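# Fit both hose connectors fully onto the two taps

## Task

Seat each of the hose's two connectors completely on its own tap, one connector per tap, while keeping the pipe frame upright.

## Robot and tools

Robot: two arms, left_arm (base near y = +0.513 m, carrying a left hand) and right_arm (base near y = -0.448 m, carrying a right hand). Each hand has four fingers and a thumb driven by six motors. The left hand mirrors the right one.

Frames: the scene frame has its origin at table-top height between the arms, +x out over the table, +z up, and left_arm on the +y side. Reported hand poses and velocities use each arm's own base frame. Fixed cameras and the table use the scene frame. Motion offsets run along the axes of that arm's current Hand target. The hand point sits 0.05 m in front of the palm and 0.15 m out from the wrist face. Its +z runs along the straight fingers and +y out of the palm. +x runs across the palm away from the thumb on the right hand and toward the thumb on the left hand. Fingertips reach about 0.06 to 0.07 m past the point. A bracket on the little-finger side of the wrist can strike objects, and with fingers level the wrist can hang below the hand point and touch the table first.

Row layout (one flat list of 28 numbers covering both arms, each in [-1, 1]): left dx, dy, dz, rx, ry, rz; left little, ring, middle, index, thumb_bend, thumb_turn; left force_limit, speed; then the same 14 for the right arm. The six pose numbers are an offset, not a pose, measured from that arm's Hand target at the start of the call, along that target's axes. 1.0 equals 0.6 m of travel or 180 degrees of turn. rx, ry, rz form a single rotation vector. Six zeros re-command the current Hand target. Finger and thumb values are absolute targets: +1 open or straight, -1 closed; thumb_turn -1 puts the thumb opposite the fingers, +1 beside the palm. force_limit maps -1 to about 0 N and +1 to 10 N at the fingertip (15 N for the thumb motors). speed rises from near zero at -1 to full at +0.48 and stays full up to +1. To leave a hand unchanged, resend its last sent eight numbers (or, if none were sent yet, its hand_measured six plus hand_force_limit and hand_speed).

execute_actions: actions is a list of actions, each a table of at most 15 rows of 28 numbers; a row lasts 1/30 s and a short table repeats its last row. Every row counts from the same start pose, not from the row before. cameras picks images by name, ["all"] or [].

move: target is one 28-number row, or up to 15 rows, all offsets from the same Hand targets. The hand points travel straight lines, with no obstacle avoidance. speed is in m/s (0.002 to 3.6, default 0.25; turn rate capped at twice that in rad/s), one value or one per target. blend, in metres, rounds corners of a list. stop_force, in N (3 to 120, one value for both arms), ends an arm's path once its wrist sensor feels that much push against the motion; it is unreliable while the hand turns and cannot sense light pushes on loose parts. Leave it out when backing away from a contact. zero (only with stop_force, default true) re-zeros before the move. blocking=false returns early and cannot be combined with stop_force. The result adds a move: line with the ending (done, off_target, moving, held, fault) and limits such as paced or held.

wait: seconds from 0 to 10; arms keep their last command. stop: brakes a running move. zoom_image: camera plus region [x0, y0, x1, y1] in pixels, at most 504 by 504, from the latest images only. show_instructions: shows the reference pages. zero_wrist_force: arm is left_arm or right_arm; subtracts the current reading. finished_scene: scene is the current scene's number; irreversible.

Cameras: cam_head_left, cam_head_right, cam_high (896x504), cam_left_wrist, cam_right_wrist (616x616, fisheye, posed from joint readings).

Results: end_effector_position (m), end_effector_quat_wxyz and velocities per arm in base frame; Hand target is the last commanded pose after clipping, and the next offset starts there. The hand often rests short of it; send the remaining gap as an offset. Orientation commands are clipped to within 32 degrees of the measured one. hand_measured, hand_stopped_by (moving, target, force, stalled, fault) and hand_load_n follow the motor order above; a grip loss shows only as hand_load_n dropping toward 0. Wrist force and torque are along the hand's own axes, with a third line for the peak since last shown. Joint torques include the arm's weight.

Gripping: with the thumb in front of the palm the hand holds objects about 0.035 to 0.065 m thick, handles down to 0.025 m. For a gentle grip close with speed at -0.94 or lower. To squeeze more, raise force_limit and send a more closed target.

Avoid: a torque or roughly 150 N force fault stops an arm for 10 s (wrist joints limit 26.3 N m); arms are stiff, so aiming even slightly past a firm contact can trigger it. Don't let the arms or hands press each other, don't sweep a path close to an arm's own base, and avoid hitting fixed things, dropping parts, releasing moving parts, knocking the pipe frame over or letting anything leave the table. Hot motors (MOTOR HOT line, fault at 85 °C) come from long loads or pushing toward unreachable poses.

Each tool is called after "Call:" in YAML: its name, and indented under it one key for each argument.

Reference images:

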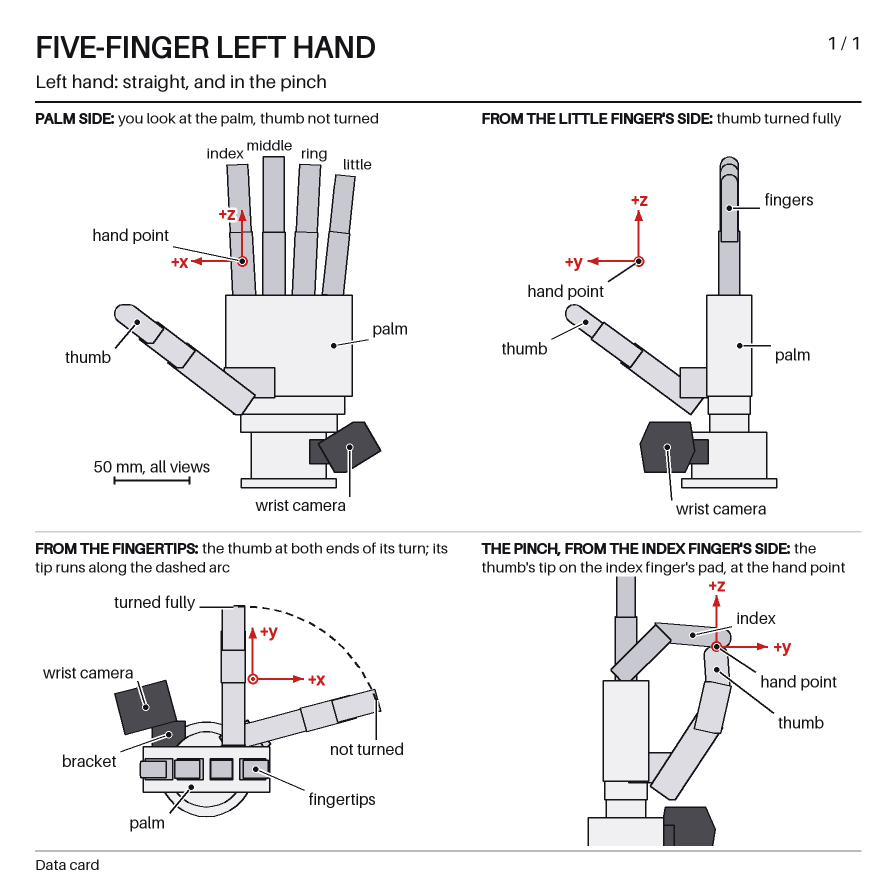

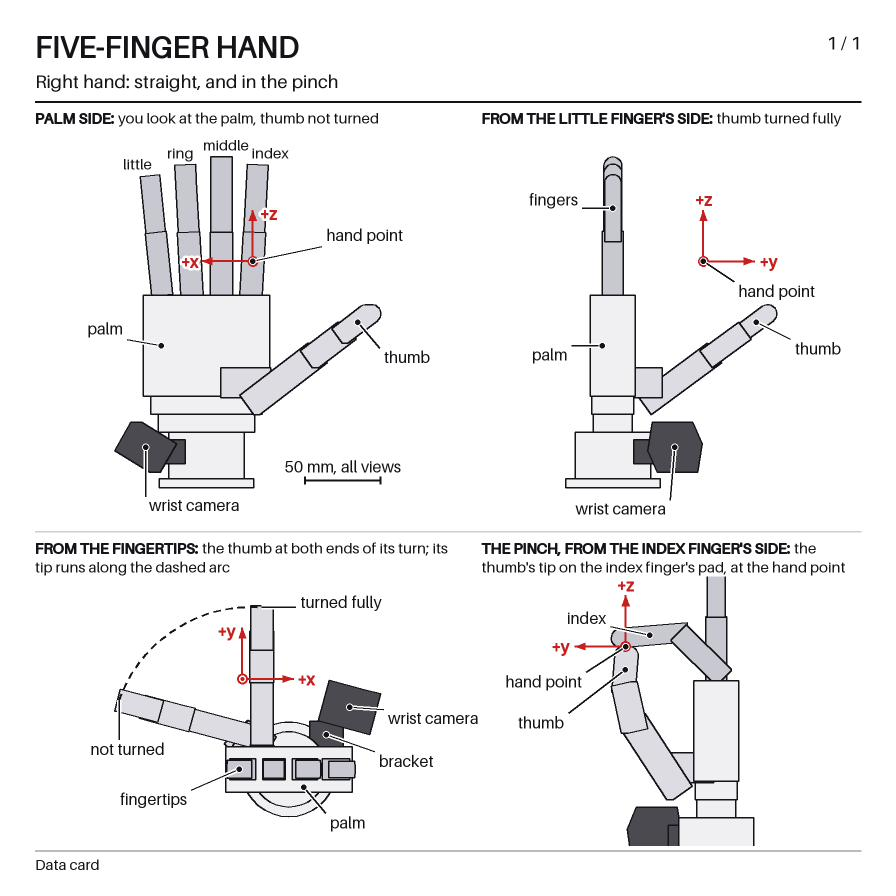

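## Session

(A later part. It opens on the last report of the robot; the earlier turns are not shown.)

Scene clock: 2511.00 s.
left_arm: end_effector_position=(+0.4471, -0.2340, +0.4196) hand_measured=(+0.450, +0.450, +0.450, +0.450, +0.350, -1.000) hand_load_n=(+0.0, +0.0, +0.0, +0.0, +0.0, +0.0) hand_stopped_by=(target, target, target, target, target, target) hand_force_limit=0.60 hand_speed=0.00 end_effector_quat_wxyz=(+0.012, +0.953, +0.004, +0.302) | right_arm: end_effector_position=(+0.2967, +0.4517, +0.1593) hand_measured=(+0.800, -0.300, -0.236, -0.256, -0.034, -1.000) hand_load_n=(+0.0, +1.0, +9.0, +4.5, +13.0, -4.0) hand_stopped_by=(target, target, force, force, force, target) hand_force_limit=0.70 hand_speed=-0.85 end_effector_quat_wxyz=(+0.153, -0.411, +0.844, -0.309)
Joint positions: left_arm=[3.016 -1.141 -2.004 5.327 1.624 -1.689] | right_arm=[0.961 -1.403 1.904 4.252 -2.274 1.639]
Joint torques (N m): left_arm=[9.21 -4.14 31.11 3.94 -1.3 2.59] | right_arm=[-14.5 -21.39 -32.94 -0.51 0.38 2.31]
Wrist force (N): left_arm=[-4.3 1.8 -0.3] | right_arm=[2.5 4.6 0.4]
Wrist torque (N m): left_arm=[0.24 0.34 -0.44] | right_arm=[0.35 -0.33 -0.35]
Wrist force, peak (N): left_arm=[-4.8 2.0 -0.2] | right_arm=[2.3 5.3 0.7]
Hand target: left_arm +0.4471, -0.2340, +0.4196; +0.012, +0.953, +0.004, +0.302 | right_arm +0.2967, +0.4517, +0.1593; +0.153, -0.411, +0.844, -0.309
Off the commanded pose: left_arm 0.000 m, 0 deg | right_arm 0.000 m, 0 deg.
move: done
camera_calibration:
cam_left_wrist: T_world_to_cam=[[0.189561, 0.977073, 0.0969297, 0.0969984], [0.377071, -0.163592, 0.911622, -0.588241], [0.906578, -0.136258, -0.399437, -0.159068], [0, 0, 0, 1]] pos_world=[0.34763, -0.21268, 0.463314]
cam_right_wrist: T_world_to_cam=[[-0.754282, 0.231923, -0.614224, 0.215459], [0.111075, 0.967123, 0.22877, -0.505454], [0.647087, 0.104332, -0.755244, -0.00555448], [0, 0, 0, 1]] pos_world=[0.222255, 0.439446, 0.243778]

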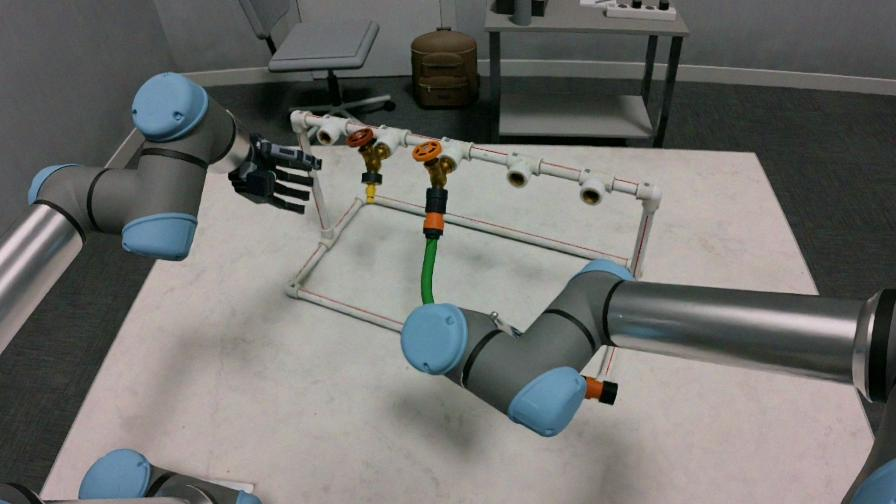

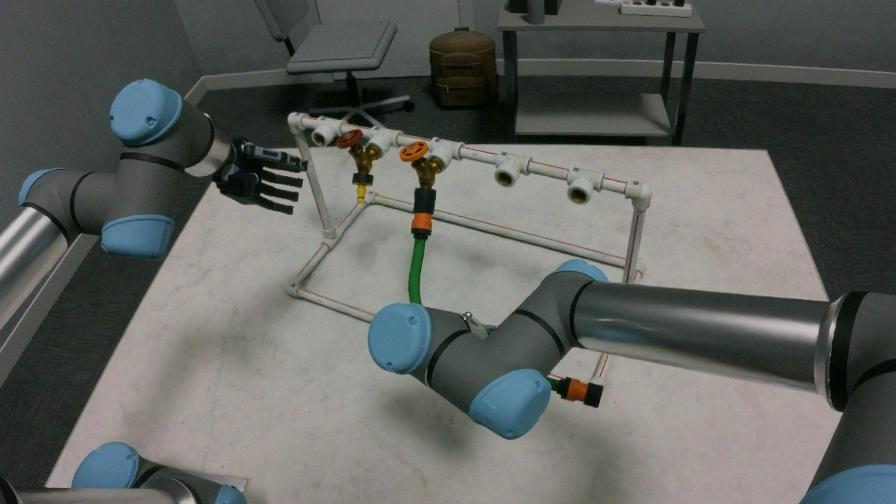

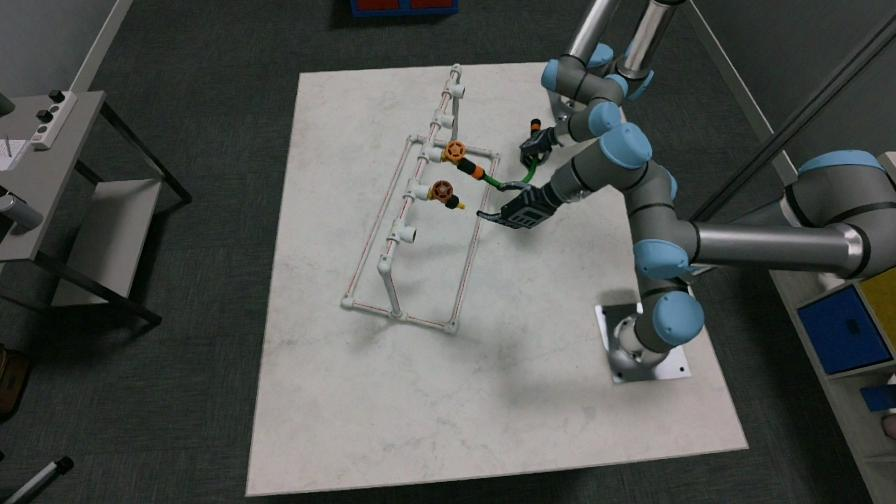

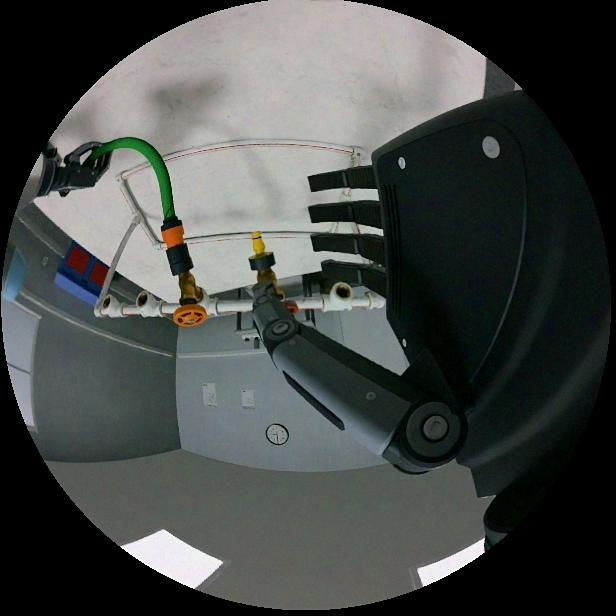

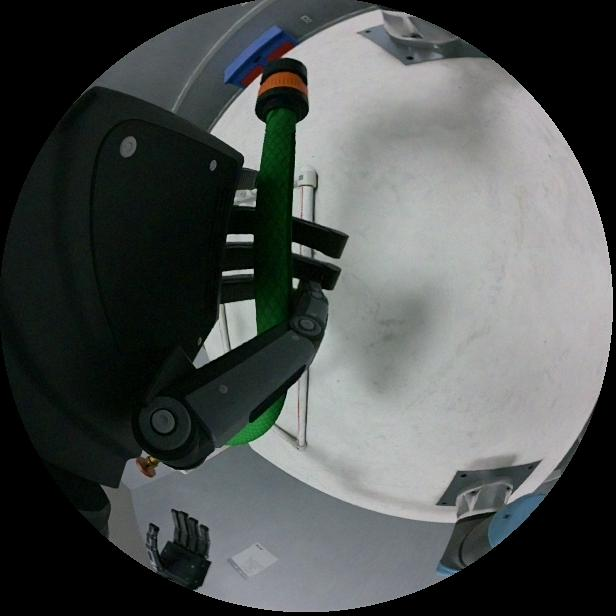

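Call:
move:
  target:
    - [0,0,0,0,0,0,0.45,0.45,0.45,0.45,0.35,-1,0.6,0,0.0208,0.1368,0.1225,0,0,0,0.8,-0.3,-0.35,-0.35,-0.15,-1,0.7,-0.85]
  speed: 0.06
  stop_force: 8
  cameras: ["cam_head_left", "cam_high", "cam_right_wrist", "cam_left_wrist"]

Scene clock: 2523.70 s.
left_arm: end_effector_position=(+0.4471, -0.2340, +0.4196) hand_measured=(+0.450, +0.450, +0.450, +0.450, +0.350, -1.000) hand_load_n=(+0.0, +0.0, +0.0, +0.0, +0.0, +0.0) hand_stopped_by=(target, target, target, target, target, target) hand_force_limit=0.60 hand_speed=0.00 end_effector_quat_wxyz=(+0.012, +0.953, +0.004, +0.302) | right_arm: end_effector_position=(+0.2774, +0.4513, +0.0501) hand_measured=(+0.800, -0.300, -0.236, -0.256, -0.034, -1.000) hand_load_n=(+0.0, +0.0, +9.0, +5.0, +12.5, -2.0) hand_stopped_by=(target, target, force, force, force, target) hand_force_limit=0.70 hand_speed=-0.85 end_effector_quat_wxyz=(+0.153, -0.411, +0.844, -0.309)
Joint positions: left_arm=[3.016 -1.141 -2.004 5.327 1.624 -1.689] | right_arm=[0.992 -1.252 2.046 3.986 -2.273 1.68]
Joint torques (N m): left_arm=[9.3 -3.56 30.94 1.97 -1.28 2.42] | right_arm=[13.95 -21.97 -9.02 -4.64 1.39 1.72]
Wrist force (N): left_arm=[-4.4 2.0 -0.2] | right_arm=[-1.8 -1.1 -0.5]
Wrist torque (N m): left_arm=[0.25 0.35 -0.45] | right_arm=[0.02 -0.02 -0.18]
Wrist force, peak (N): left_arm=[-4.8 1.6 -0.2] | right_arm=[2.1 5.0 0.5]
Hand target: left_arm +0.4471, -0.2340, +0.4196; +0.012, +0.953, +0.004, +0.302 | right_arm +0.2774, +0.4513, +0.0501; +0.153, -0.411, +0.844, -0.309
Off the commanded pose: left_arm 0.000 m, 0 deg | right_arm 0.000 m, 0 deg.
move: done
camera_calibration:
cam_left_wrist: T_world_to_cam=[[0.189561, 0.977073, 0.0969297, 0.0969984], [0.377071, -0.163592, 0.911622, -0.588241], [0.906578, -0.136258, -0.399437, -0.159068], [0, 0, 0, 1]] pos_world=[0.34763, -0.21268, 0.463314]
cam_right_wrist: T_world_to_cam=[[-0.754259, 0.231999, -0.614224, 0.133936], [0.111195, 0.967115, 0.228744, -0.478067], [0.647093, 0.104234, -0.755252, -0.0755288], [0, 0, 0, 1]] pos_world=[0.203055, 0.439145, 0.134578]
Images, in order (width x height): cam_head_left 896x504, cam_high 896x504, cam_left_wrist 616x616, cam_right_wrist 616x616.

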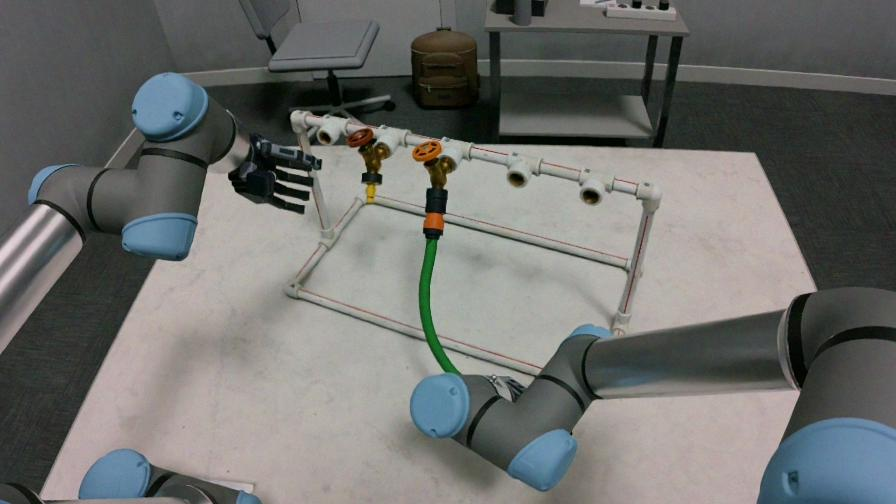

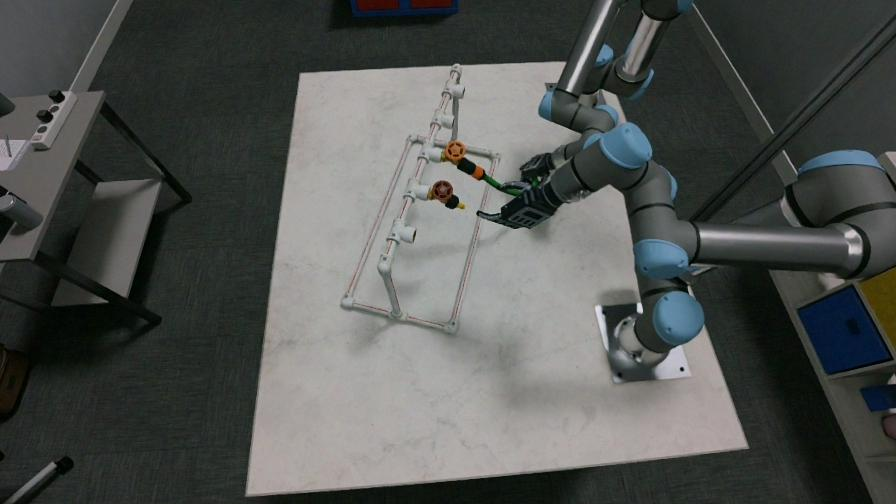

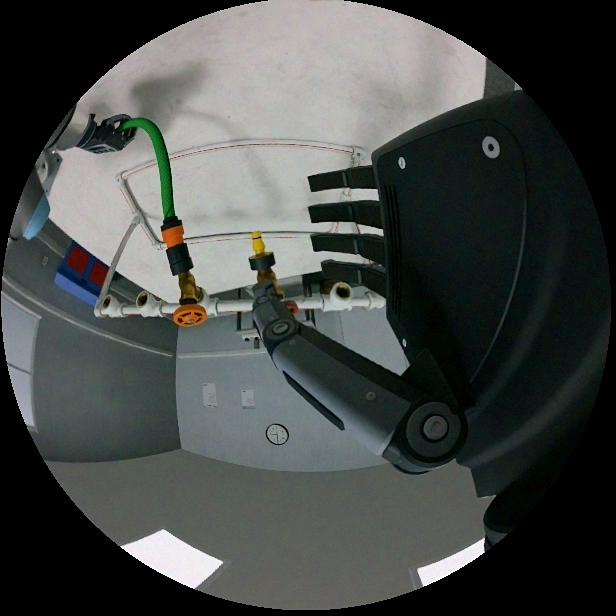

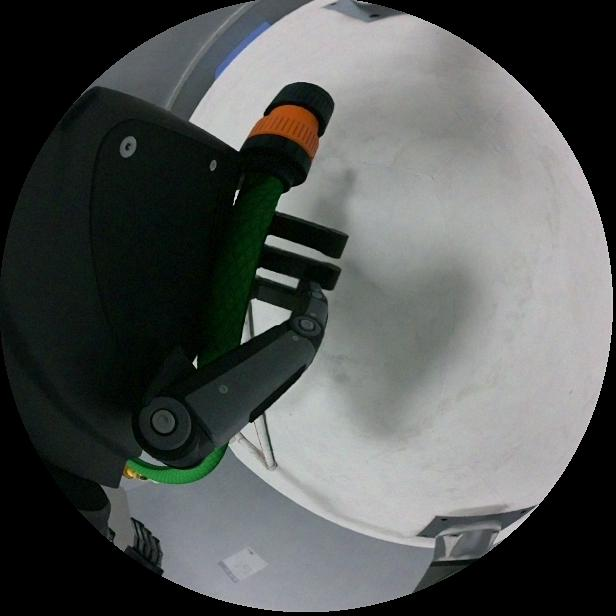

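Call:
move:
  target: [0,0,0,0,0,0,0.45,0.45,0.45,0.45,0.35,-1,0.6,0,0,0,0,0,0,0,0.8,0.0,0.0,0.0,0.05,-1,0.7,-0.9]
  cameras: ["cam_right_wrist"]

Call:
move:
  target: [0,0,0,0,0,0,0.45,0.45,0.45,0.45,0.35,-1,0.6,0,0,0,0,0,0,0,0.8,0.6,0.6,0.6,0.4,-1,0.7,-0.8]
  cameras: ["cam_right_wrist", "cam_head_left"]

Scene clock: 2528.40 s.
left_arm: end_effector_position=(+0.4471, -0.2340, +0.4196) hand_measured=(+0.450, +0.450, +0.450, +0.450, +0.350, -1.000) hand_load_n=(+0.0, +0.0, +0.0, +0.0, +0.0, -0.5) hand_stopped_by=(target, target, target, target, target, target) hand_force_limit=0.60 hand_speed=0.00 end_effector_quat_wxyz=(+0.012, +0.953, +0.004, +0.302) | right_arm: end_effector_position=(+0.2774, +0.4513, +0.0501) hand_measured=(+0.800, +0.000, +0.000, +0.000, +0.050, -1.000) hand_load_n=(+0.0, -0.5, +0.0, +0.0, +0.0, +0.0) hand_stopped_by=(target, target, target, target, target, target) hand_force_limit=0.70 hand_speed=-0.90 end_effector_quat_wxyz=(+0.153, -0.411, +0.844, -0.309)
Joint positions: left_arm=[3.016 -1.141 -2.004 5.327 1.624 -1.689] | right_arm=[0.992 -1.252 2.046 3.986 -2.273 1.68]
Joint torques (N m): left_arm=[8.79 -1.76 30.94 2.08 -1.31 2.38] | right_arm=[14.06 -22.33 -9.12 -4.1 0.92 1.25]
Wrist force (N): left_arm=[-4.2 1.6 -0.2] | right_arm=[-1.9 -1.1 -0.6]
Wrist torque (N m): left_arm=[0.19 0.32 -0.41] | right_arm=[0.02 -0.02 -0.19]
Wrist force, peak (N): left_arm=[-4.7 1.9 -0.1] | right_arm=[-2.0 -1.3 -0.7]
Hand target: left_arm +0.4471, -0.2340, +0.4196; +0.012, +0.953, +0.004, +0.302 | right_arm +0.2774, +0.4513, +0.0501; +0.153, -0.411, +0.844, -0.309
Off the commanded pose: left_arm 0.000 m, 0 deg | right_arm 0.000 m, 0 deg.
move: done
camera_calibration:
cam_right_wrist: T_world_to_cam=[[-0.754307, 0.23199, -0.614167, 0.133941], [0.111201, 0.967117, 0.228735, -0.478067], [0.647035, 0.104241, -0.755301, -0.0755136], [0, 0, 0, 1]] pos_world=[0.203055, 0.439145, 0.134578]
Images, in order (width x height): cam_right_wrist 616x616.

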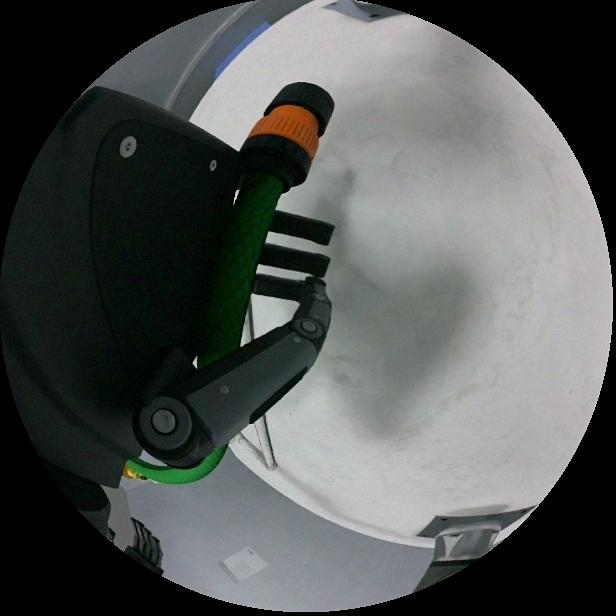

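Scene clock: 2529.90 s.
left_arm: end_effector_position=(+0.4471, -0.2340, +0.4196) hand_measured=(+0.450, +0.450, +0.450, +0.450, +0.350, -1.000) hand_load_n=(+0.0, +0.0, +0.0, +0.0, +0.0, +0.0) hand_stopped_by=(target, target, target, target, target, target) hand_force_limit=0.60 hand_speed=0.00 end_effector_quat_wxyz=(+0.012, +0.953, +0.004, +0.302) | right_arm: end_effector_position=(+0.2774, +0.4513, +0.0501) hand_measured=(+0.800, +0.600, +0.600, +0.600, +0.400, -1.000) hand_load_n=(+0.0, +0.0, +0.0, +0.0, +0.0, +0.0) hand_stopped_by=(target, target, target, target, target, target) hand_force_limit=0.70 hand_speed=-0.80 end_effector_quat_wxyz=(+0.153, -0.411, +0.844, -0.309)
Joint positions: left_arm=[3.016 -1.141 -2.004 5.327 1.624 -1.689] | right_arm=[0.992 -1.252 2.046 3.986 -2.273 1.68]
Joint torques (N m): left_arm=[9.05 -1.95 30.88 1.93 -1.39 2.33] | right_arm=[14.69 -22.62 -9.18 -3.68 0.34 1.12]
Wrist force (N): left_arm=[-4.4 1.8 -0.3] | right_arm=[-2.0 -1.0 -0.6]
Wrist torque (N m): left_arm=[0.24 0.35 -0.44] | right_arm=[0.02 0.00 -0.19]
Wrist force, peak (N): left_arm=[-4.6 1.9 -0.1] | right_arm=[-2.2 -1.0 -0.5]
Hand target: left_arm +0.4471, -0.2340, +0.4196; +0.012, +0.953, +0.004, +0.302 | right_arm +0.2774, +0.4513, +0.0501; +0.153, -0.411, +0.844, -0.309
Off the commanded pose: left_arm 0.000 m, 0 deg | right_arm 0.000 m, 0 deg.
move: done
camera_calibration:
cam_right_wrist: T_world_to_cam=[[-0.754299, 0.232063, -0.614149, 0.133905], [0.111258, 0.967099, 0.228782, -0.478077], [0.647035, 0.104241, -0.755301, -0.0755136], [0, 0, 0, 1]] pos_world=[0.203055, 0.439145, 0.134578]
Images, in order (width x height): cam_head_left 896x504, cam_right_wrist 616x616.

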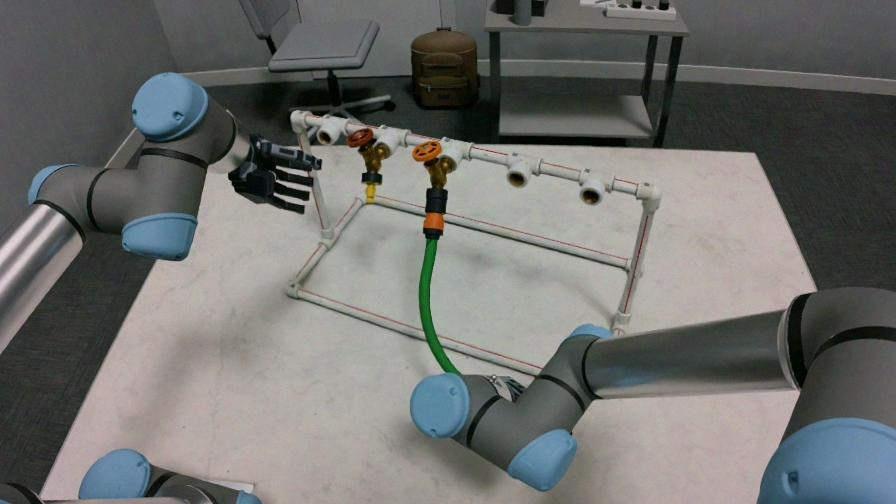

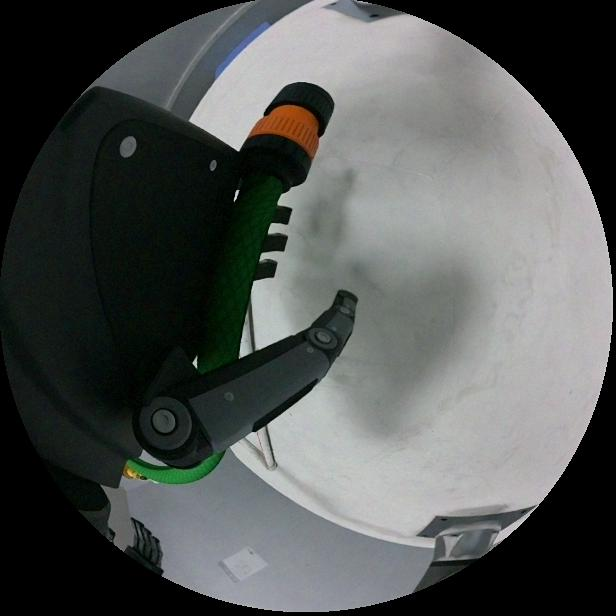

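Call:
move:
  target:
    - [0,0,0,0,0,0,0.45,0.45,0.45,0.45,0.35,-1,0.6,0,0,0,0,0,0,0,0.9,0.9,0.9,0.9,0.9,-1,0.7,-0.5]
    - [0,0,0,0,0,0,0.45,0.45,0.45,0.45,0.35,-1,0.6,0,0,-0.0833,0,0,0,0,0.9,0.9,0.9,0.9,0.9,-1,0.7,-0.5]
  speed: 0.05
  cameras: ["cam_right_wrist", "cam_head_left"]

Call:
move:
  target: [0,0,0,0,0,0,0.45,0.45,0.45,0.45,0.35,-1,0.6,0,0,-0.1,0,0,0,0,0.9,0.9,0.9,0.9,0.9,-1,0.7,-0.5]
  speed: 0.06
  cameras: ["all"]

Scene clock: 2575.23 s.
left_arm: end_effector_position=(+0.4471, -0.2340, +0.4196) hand_measured=(+0.450, +0.450, +0.450, +0.450, +0.350, -1.000) hand_load_n=(+0.0, +0.0, +0.0, +0.0, +0.0, +0.0) hand_stopped_by=(target, target, target, target, target, target) hand_force_limit=0.60 hand_speed=0.00 end_effector_quat_wxyz=(+0.012, +0.953, +0.004, +0.302) | right_arm: end_effector_position=(+0.3074, +0.4279, +0.0825) hand_measured=(+0.900, +0.900, +0.900, +0.900, +0.900, -1.000) hand_load_n=(+0.0, +0.0, +0.0, +0.0, +0.0, +0.0) hand_stopped_by=(target, target, target, target, target, target) hand_force_limit=0.70 hand_speed=-0.50 end_effector_quat_wxyz=(+0.153, -0.411, +0.844, -0.309)
Joint positions: left_arm=[3.016 -1.141 -2.004 5.327 1.624 -1.689] | right_arm=[0.916 -1.323 2.055 3.983 -2.275 1.581]
Joint torques (N m): left_arm=[8.97 -0.19 30.11 1.98 -1.26 2.38] | right_arm=[-13.07 -38.05 -10.47 -5.18 -0.44 -1.91]
Wrist force (N): left_arm=[-4.2 1.9 -0.2] | right_arm=[-0.9 0.0 0.0]
Wrist torque (N m): left_arm=[0.24 0.33 -0.43] | right_arm=[0.04 -0.10 0.00]
Wrist force, peak (N): left_arm=[-4.7 1.9 -0.4] | right_arm=[-2.1 -1.2 -0.6]
Hand target: left_arm +0.4471, -0.2340, +0.4196; +0.012, +0.953, +0.004, +0.302 | right_arm +0.3074, +0.4278, +0.0825; +0.153, -0.411, +0.844, -0.309
Off the commanded pose: left_arm 0.000 m, 0 deg | right_arm 0.000 m, 0 deg.
move: done
camera_calibration:
cam_right_wrist: T_world_to_cam=[[-0.75421, 0.231948, -0.614302, 0.181864], [0.111196, 0.967137, 0.228651, -0.466069], [0.647149, 0.104143, -0.755217, -0.0679385], [0, 0, 0, 1]] pos_world=[0.232955, 0.415645, 0.166978]
Images, in order (width x height): cam_head_left 896x504, cam_right_wrist 616x616.

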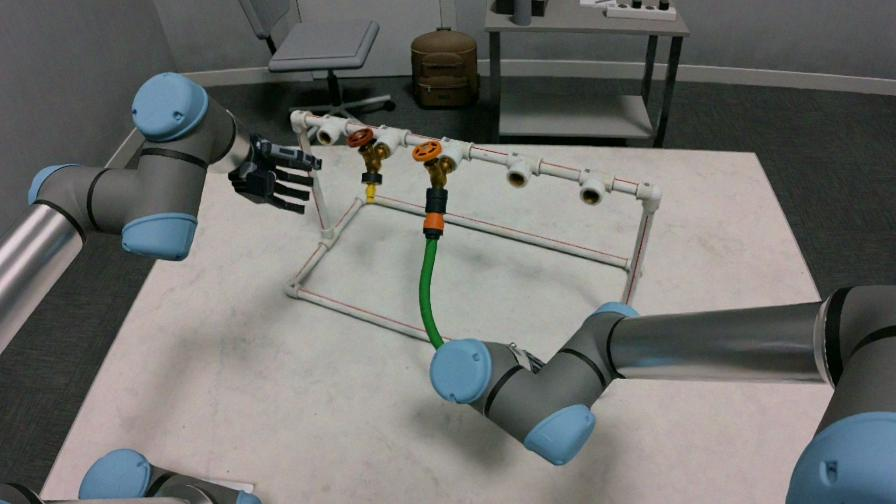

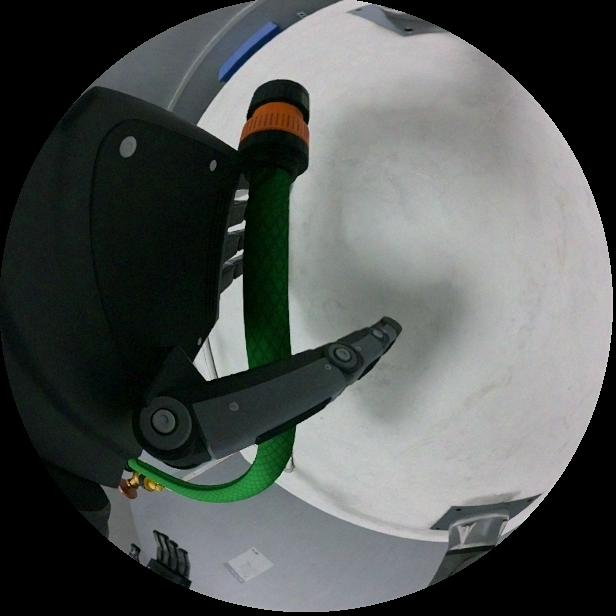

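Scene clock: 2576.67 s.
left_arm: end_effector_position=(+0.4471, -0.2340, +0.4196) hand_measured=(+0.450, +0.450, +0.450, +0.450, +0.350, -1.000) hand_load_n=(+0.0, +0.0, +0.0, +0.0, +0.0, +0.0) hand_stopped_by=(target, target, target, target, target, target) hand_force_limit=0.60 hand_speed=0.00 end_effector_quat_wxyz=(+0.012, +0.953, +0.004, +0.302) | right_arm: end_effector_position=(+0.3433, +0.3997, +0.1213) hand_measured=(+0.900, +0.900, +0.900, +0.900, +0.900, -1.000) hand_load_n=(+0.0, +0.0, +0.0, +0.0, +1.0, -1.0) hand_stopped_by=(target, target, target, target, target, target) hand_force_limit=0.70 hand_speed=-0.50 end_effector_quat_wxyz=(+0.153, -0.411, +0.844, -0.309)
Joint positions: left_arm=[3.016 -1.141 -2.004 5.327 1.624 -1.689] | right_arm=[0.823 -1.396 2.048 3.985 -2.272 1.459]
Joint torques (N m): left_arm=[8.97 0.22 29.8 1.92 -1.29 2.2] | right_arm=[-14.24 -34.62 -29.76 -0.57 0.95 -1.64]
Wrist force (N): left_arm=[-4.3 1.7 -0.2] | right_arm=[0.1 1.3 -0.3]
Wrist torque (N m): left_arm=[0.22 0.34 -0.43] | right_arm=[0.16 -0.17 -0.06]
Wrist force, peak (N): left_arm=[-4.7 1.9 -0.3] | right_arm=[0.3 1.3 -0.3]
Hand target: left_arm +0.4471, -0.2340, +0.4196; +0.012, +0.953, +0.004, +0.302 | right_arm +0.3434, +0.3996, +0.1214; +0.153, -0.411, +0.844, -0.309
Off the commanded pose: left_arm 0.000 m, 0 deg | right_arm 0.000 m, 0 deg.
move: done
camera_calibration:
cam_left_wrist: T_world_to_cam=[[0.189561, 0.977073, 0.0969297, 0.0969984], [0.377071, -0.163592, 0.911622, -0.588241], [0.906578, -0.136258, -0.399437, -0.159068], [0, 0, 0, 1]] pos_world=[0.34763, -0.21268, 0.463314]
cam_right_wrist: T_world_to_cam=[[-0.754306, 0.232003, -0.614164, 0.239367], [0.111211, 0.967113, 0.228744, -0.451685], [0.647035, 0.104241, -0.755301, -0.0589866], [0, 0, 0, 1]] pos_world=[0.268955, 0.387445, 0.205778]

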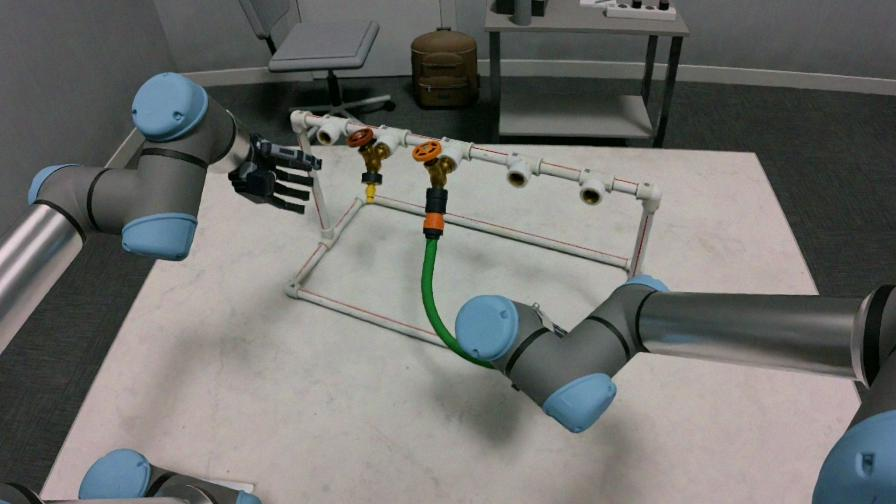

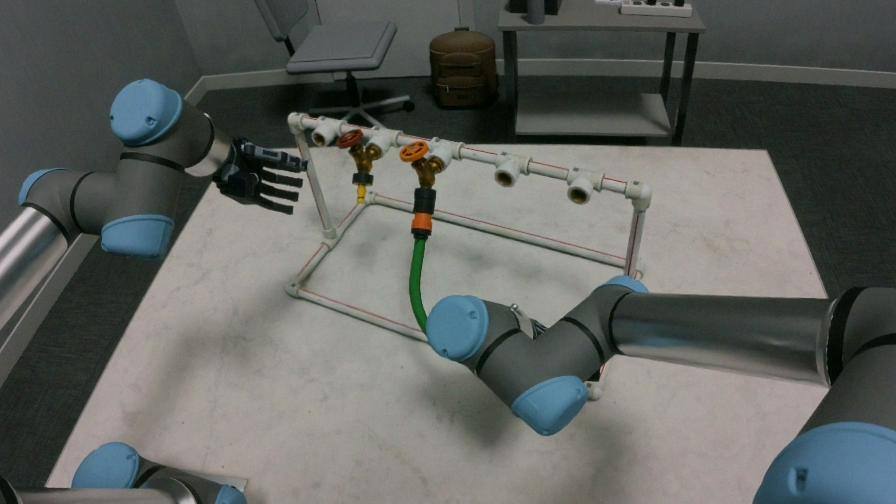

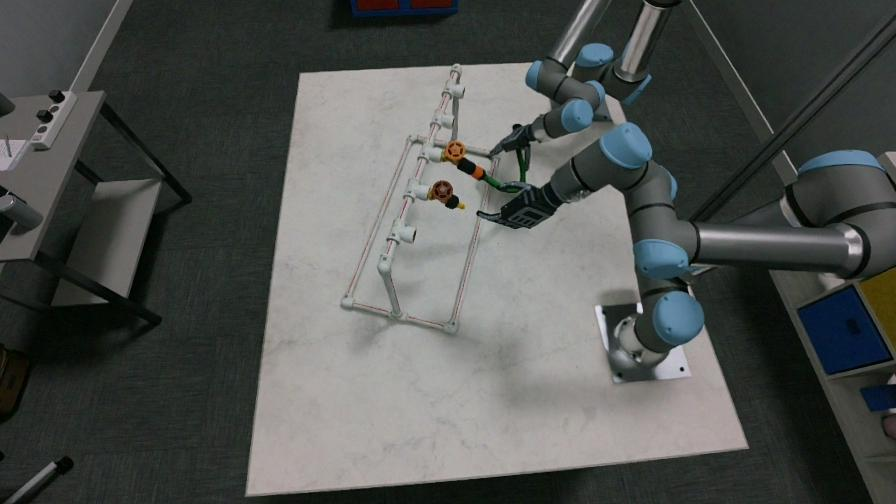

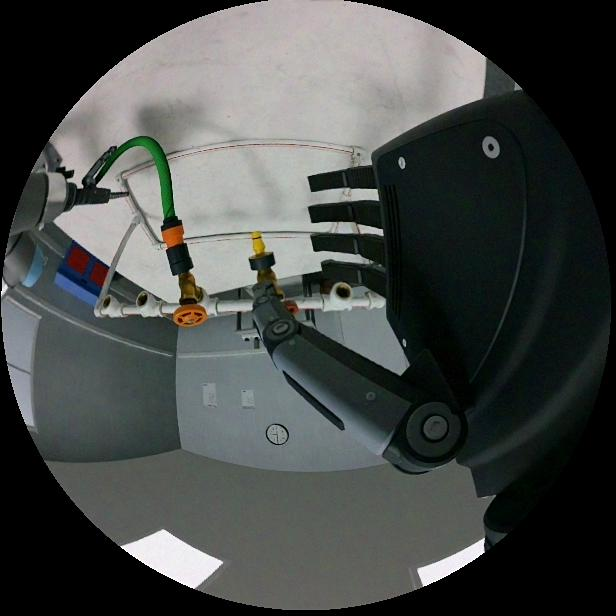

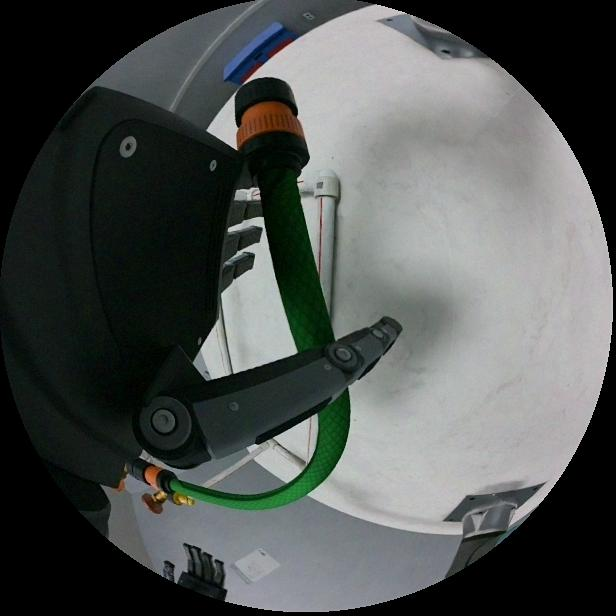

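Call:
execute_actions:
  actions: []

Scene clock: 2599.73 s.
left_arm: end_effector_position=(+0.4471, -0.2340, +0.4196) hand_measured=(+0.450, +0.450, +0.450, +0.450, +0.350, -1.000) hand_load_n=(+0.0, +0.0, +0.0, +0.0, +0.0, +0.0) hand_stopped_by=(target, target, target, target, target, target) hand_force_limit=0.60 hand_speed=0.00 end_effector_quat_wxyz=(+0.012, +0.953, +0.004, +0.302) | right_arm: end_effector_position=(+0.3434, +0.3996, +0.1214) hand_measured=(+0.900, +0.900, +0.900, +0.900, +0.900, -1.000) hand_load_n=(+0.0, +0.0, +0.0, +0.0, +0.5, -1.0) hand_stopped_by=(target, target, target, target, target, target) hand_force_limit=0.70 hand_speed=-0.50 end_effector_quat_wxyz=(+0.153, -0.411, +0.844, -0.309)
Joint positions: left_arm=[3.016 -1.141 -2.004 5.327 1.624 -1.689] | right_arm=[0.823 -1.397 2.048 3.985 -2.272 1.458]
Joint velocities: within noise
Joint torques (N m): left_arm=[9.08 1.36 29.42 1.99 -1.3 2.19] | right_arm=[-12.85 -34.74 -28.85 -4.58 0.79 -1.84]
Wrist force (N): left_arm=[-4.3 1.7 -0.4] | right_arm=[0.1 1.3 0.0]
Wrist torque (N m): left_arm=[0.22 0.33 -0.42] | right_arm=[0.14 -0.18 -0.05]
Wrist force, peak (N): left_arm=[-4.7 1.9 -0.3] | right_arm=[0.0 1.5 0.0]
Hand target: left_arm +0.4471, -0.2340, +0.4196; +0.012, +0.953, +0.004, +0.302 | right_arm +0.3434, +0.3996, +0.1214; +0.153, -0.411, +0.844, -0.309
Off the commanded pose: left_arm 0.000 m, 0 deg | right_arm 0.000 m, 0 deg.
camera_calibration:
cam_left_wrist: T_world_to_cam=[[0.189561, 0.977073, 0.0969297, 0.0969984], [0.377071, -0.163592, 0.911622, -0.588241], [0.906578, -0.136258, -0.399437, -0.159068], [0, 0, 0, 1]] pos_world=[0.34763, -0.21268, 0.463314]
cam_right_wrist: T_world_to_cam=[[-0.75425, 0.232071, -0.614206, 0.239419], [0.111251, 0.967098, 0.22879, -0.451625], [0.647093, 0.104234, -0.755252, -0.0589235], [0, 0, 0, 1]] pos_world=[0.268955, 0.387345, 0.205878]

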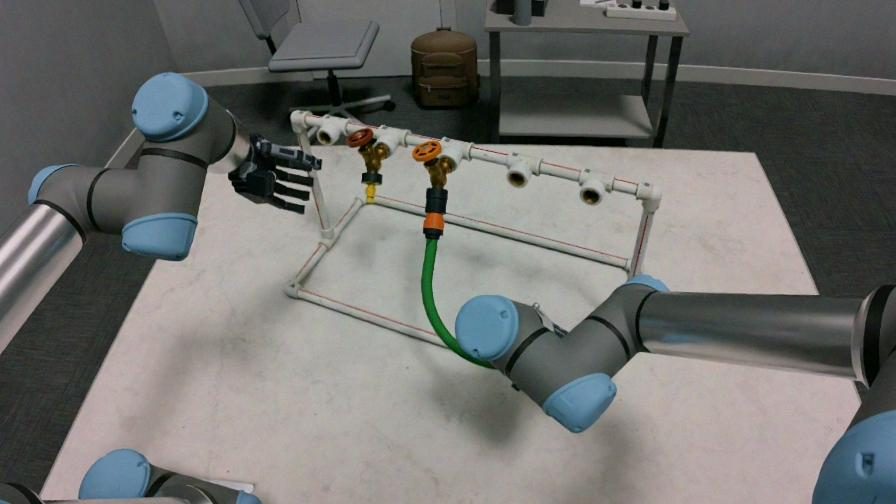

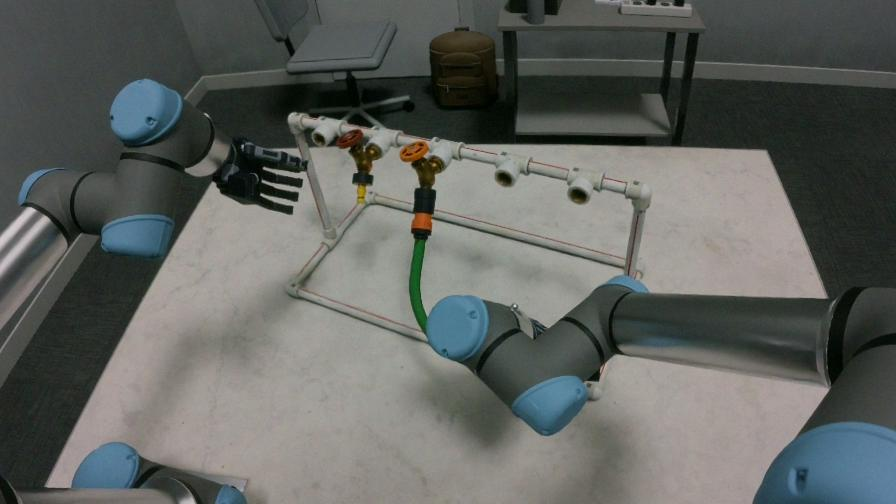

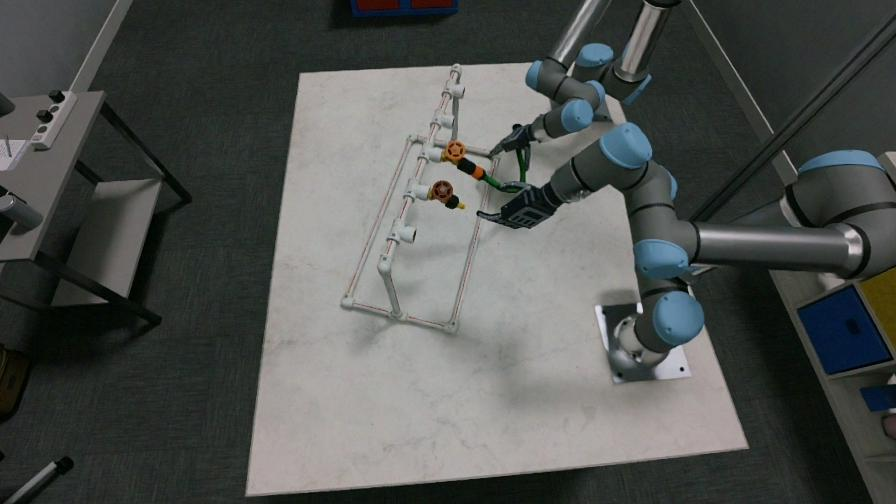

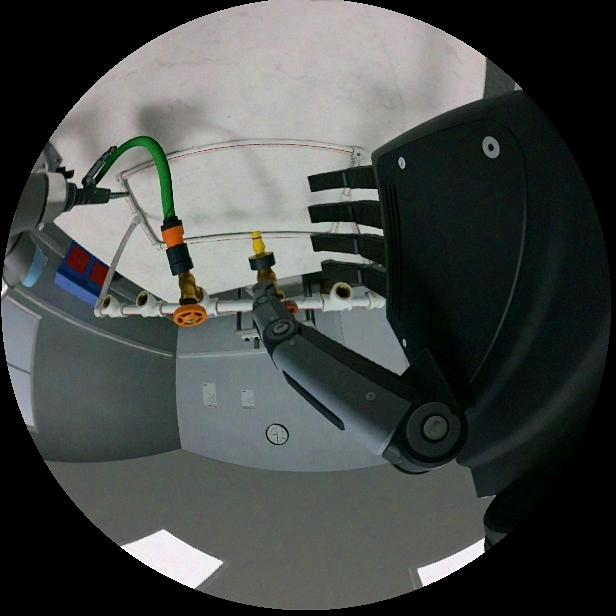

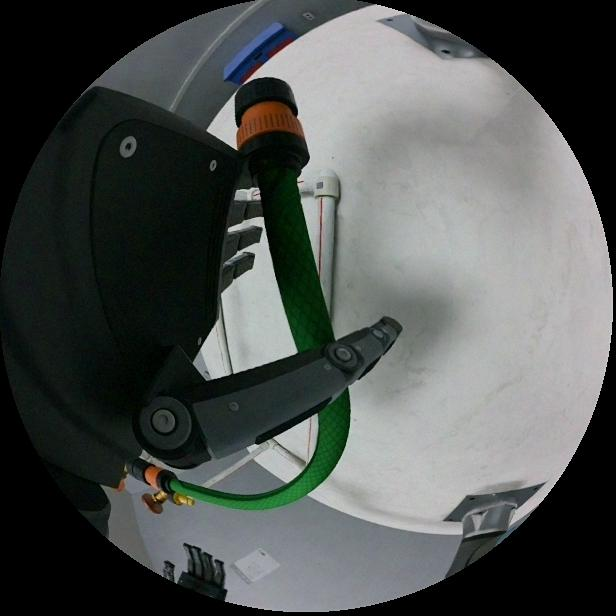

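Call:
move:
  target: [0,0,0,0,0,0,0.45,0.45,0.45,0.45,0.35,-1,0.6,0,0,0,-0.2,0,0,0,0.9,0.9,0.9,0.9,0.9,-1,0.7,-0.5]
  speed: 0.08
  cameras: ["cam_head_left","cam_right_wrist","cam_high"]

Scene clock: 2617.30 s.
left_arm: end_effector_position=(+0.4471, -0.2340, +0.4196) hand_measured=(+0.450, +0.450, +0.450, +0.450, +0.350, -1.000) hand_load_n=(+0.0, +0.0, +0.0, +0.0, +0.0, +0.0) hand_stopped_by=(target, target, target, target, target, target) hand_force_limit=0.60 hand_speed=0.00 end_effector_quat_wxyz=(+0.012, +0.953, +0.004, +0.302) | right_arm: end_effector_position=(+0.2819, +0.4471, +0.2128) hand_measured=(+0.900, +0.900, +0.900, +0.900, +0.900, -1.000) hand_load_n=(+0.0, +0.0, +0.0, +0.0, +0.0, +0.0) hand_stopped_by=(target, target, target, target, target, target) hand_force_limit=0.70 hand_speed=-0.50 end_effector_quat_wxyz=(+0.153, -0.411, +0.844, -0.309)
Joint positions: left_arm=[3.016 -1.141 -2.004 5.327 1.624 -1.689] | right_arm=[0.98 -1.48 1.839 4.41 -2.273 1.664]
Joint torques (N m): left_arm=[8.26 2.54 29.19 2 -1.18 2.1] | right_arm=[13.23 -29.91 -32.34 0.33 1.11 1.88]
Wrist force (N): left_arm=[-4.4 1.8 0.0] | right_arm=[-0.4 0.9 0.2]
Wrist torque (N m): left_arm=[0.21 0.37 -0.44] | right_arm=[0.07 -0.02 -0.04]
Wrist force, peak (N): left_arm=[-4.6 1.9 -0.2] | right_arm=[0.5 1.4 0.5]
Hand target: left_arm +0.4471, -0.2340, +0.4196; +0.012, +0.953, +0.004, +0.302 | right_arm +0.2819, +0.4472, +0.2128; +0.153, -0.411, +0.844, -0.309
Off the commanded pose: left_arm 0.000 m, 0 deg | right_arm 0.000 m, 0 deg.
move: done
camera_calibration:
cam_right_wrist: T_world_to_cam=[[-0.754274, 0.231996, -0.614206, 0.238238], [0.111132, 0.967105, 0.228817, -0.511726], [0.647087, 0.104333, -0.755244, 0.0448327], [0, 0, 0, 1]] pos_world=[0.207555, 0.434946, 0.297278]
Images, in order (width x height): cam_head_left 896x504, cam_high 896x504, cam_right_wrist 616x616.

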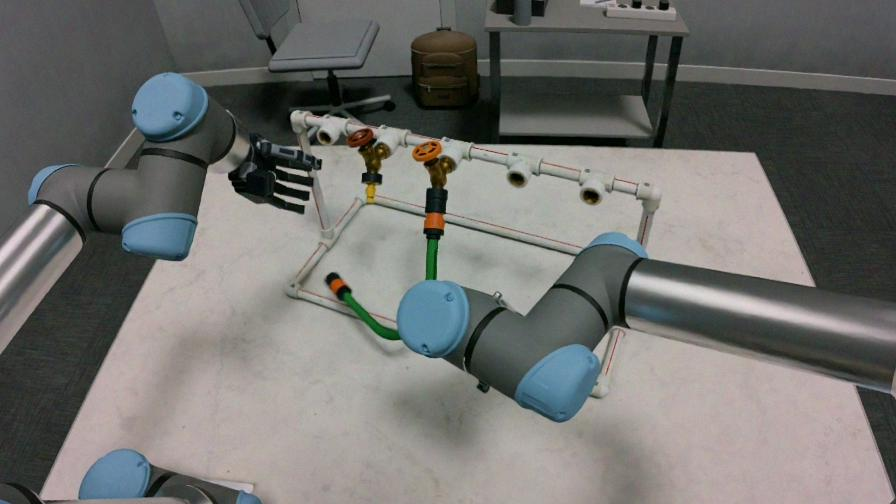

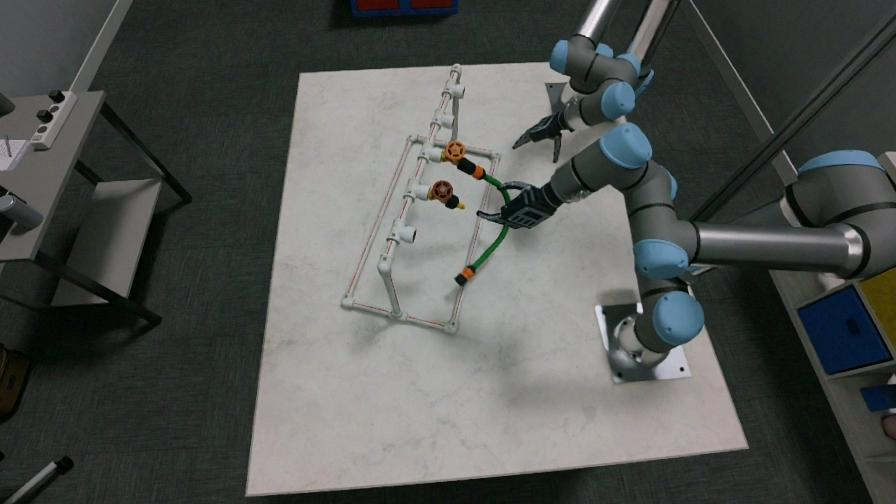

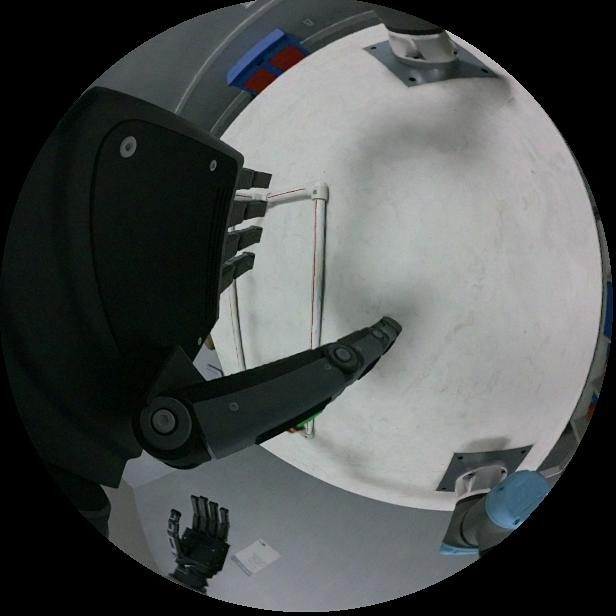

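Call:
zoom_image:
  camera: "cam_head_left"
  region: [280, 230, 440, 360]

Call:
zoom_image:
  camera: "cam_high"
  region: [400, 120, 560, 350]

Scaled by 3.150 from the camera's 896x504 image, which has a finer 1280x720 frame.

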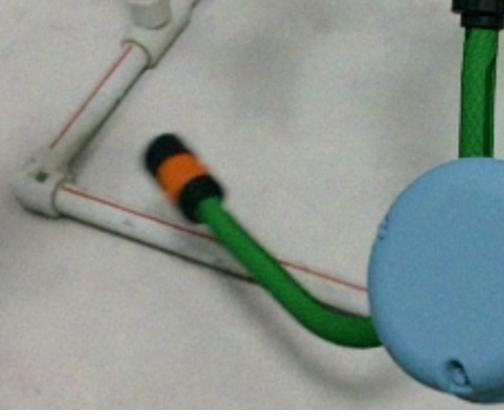

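Scaled by 2.191 from the camera's 896x504 image, which has a finer 1280x720 frame.

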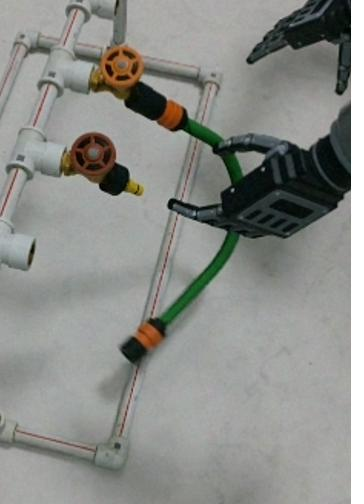

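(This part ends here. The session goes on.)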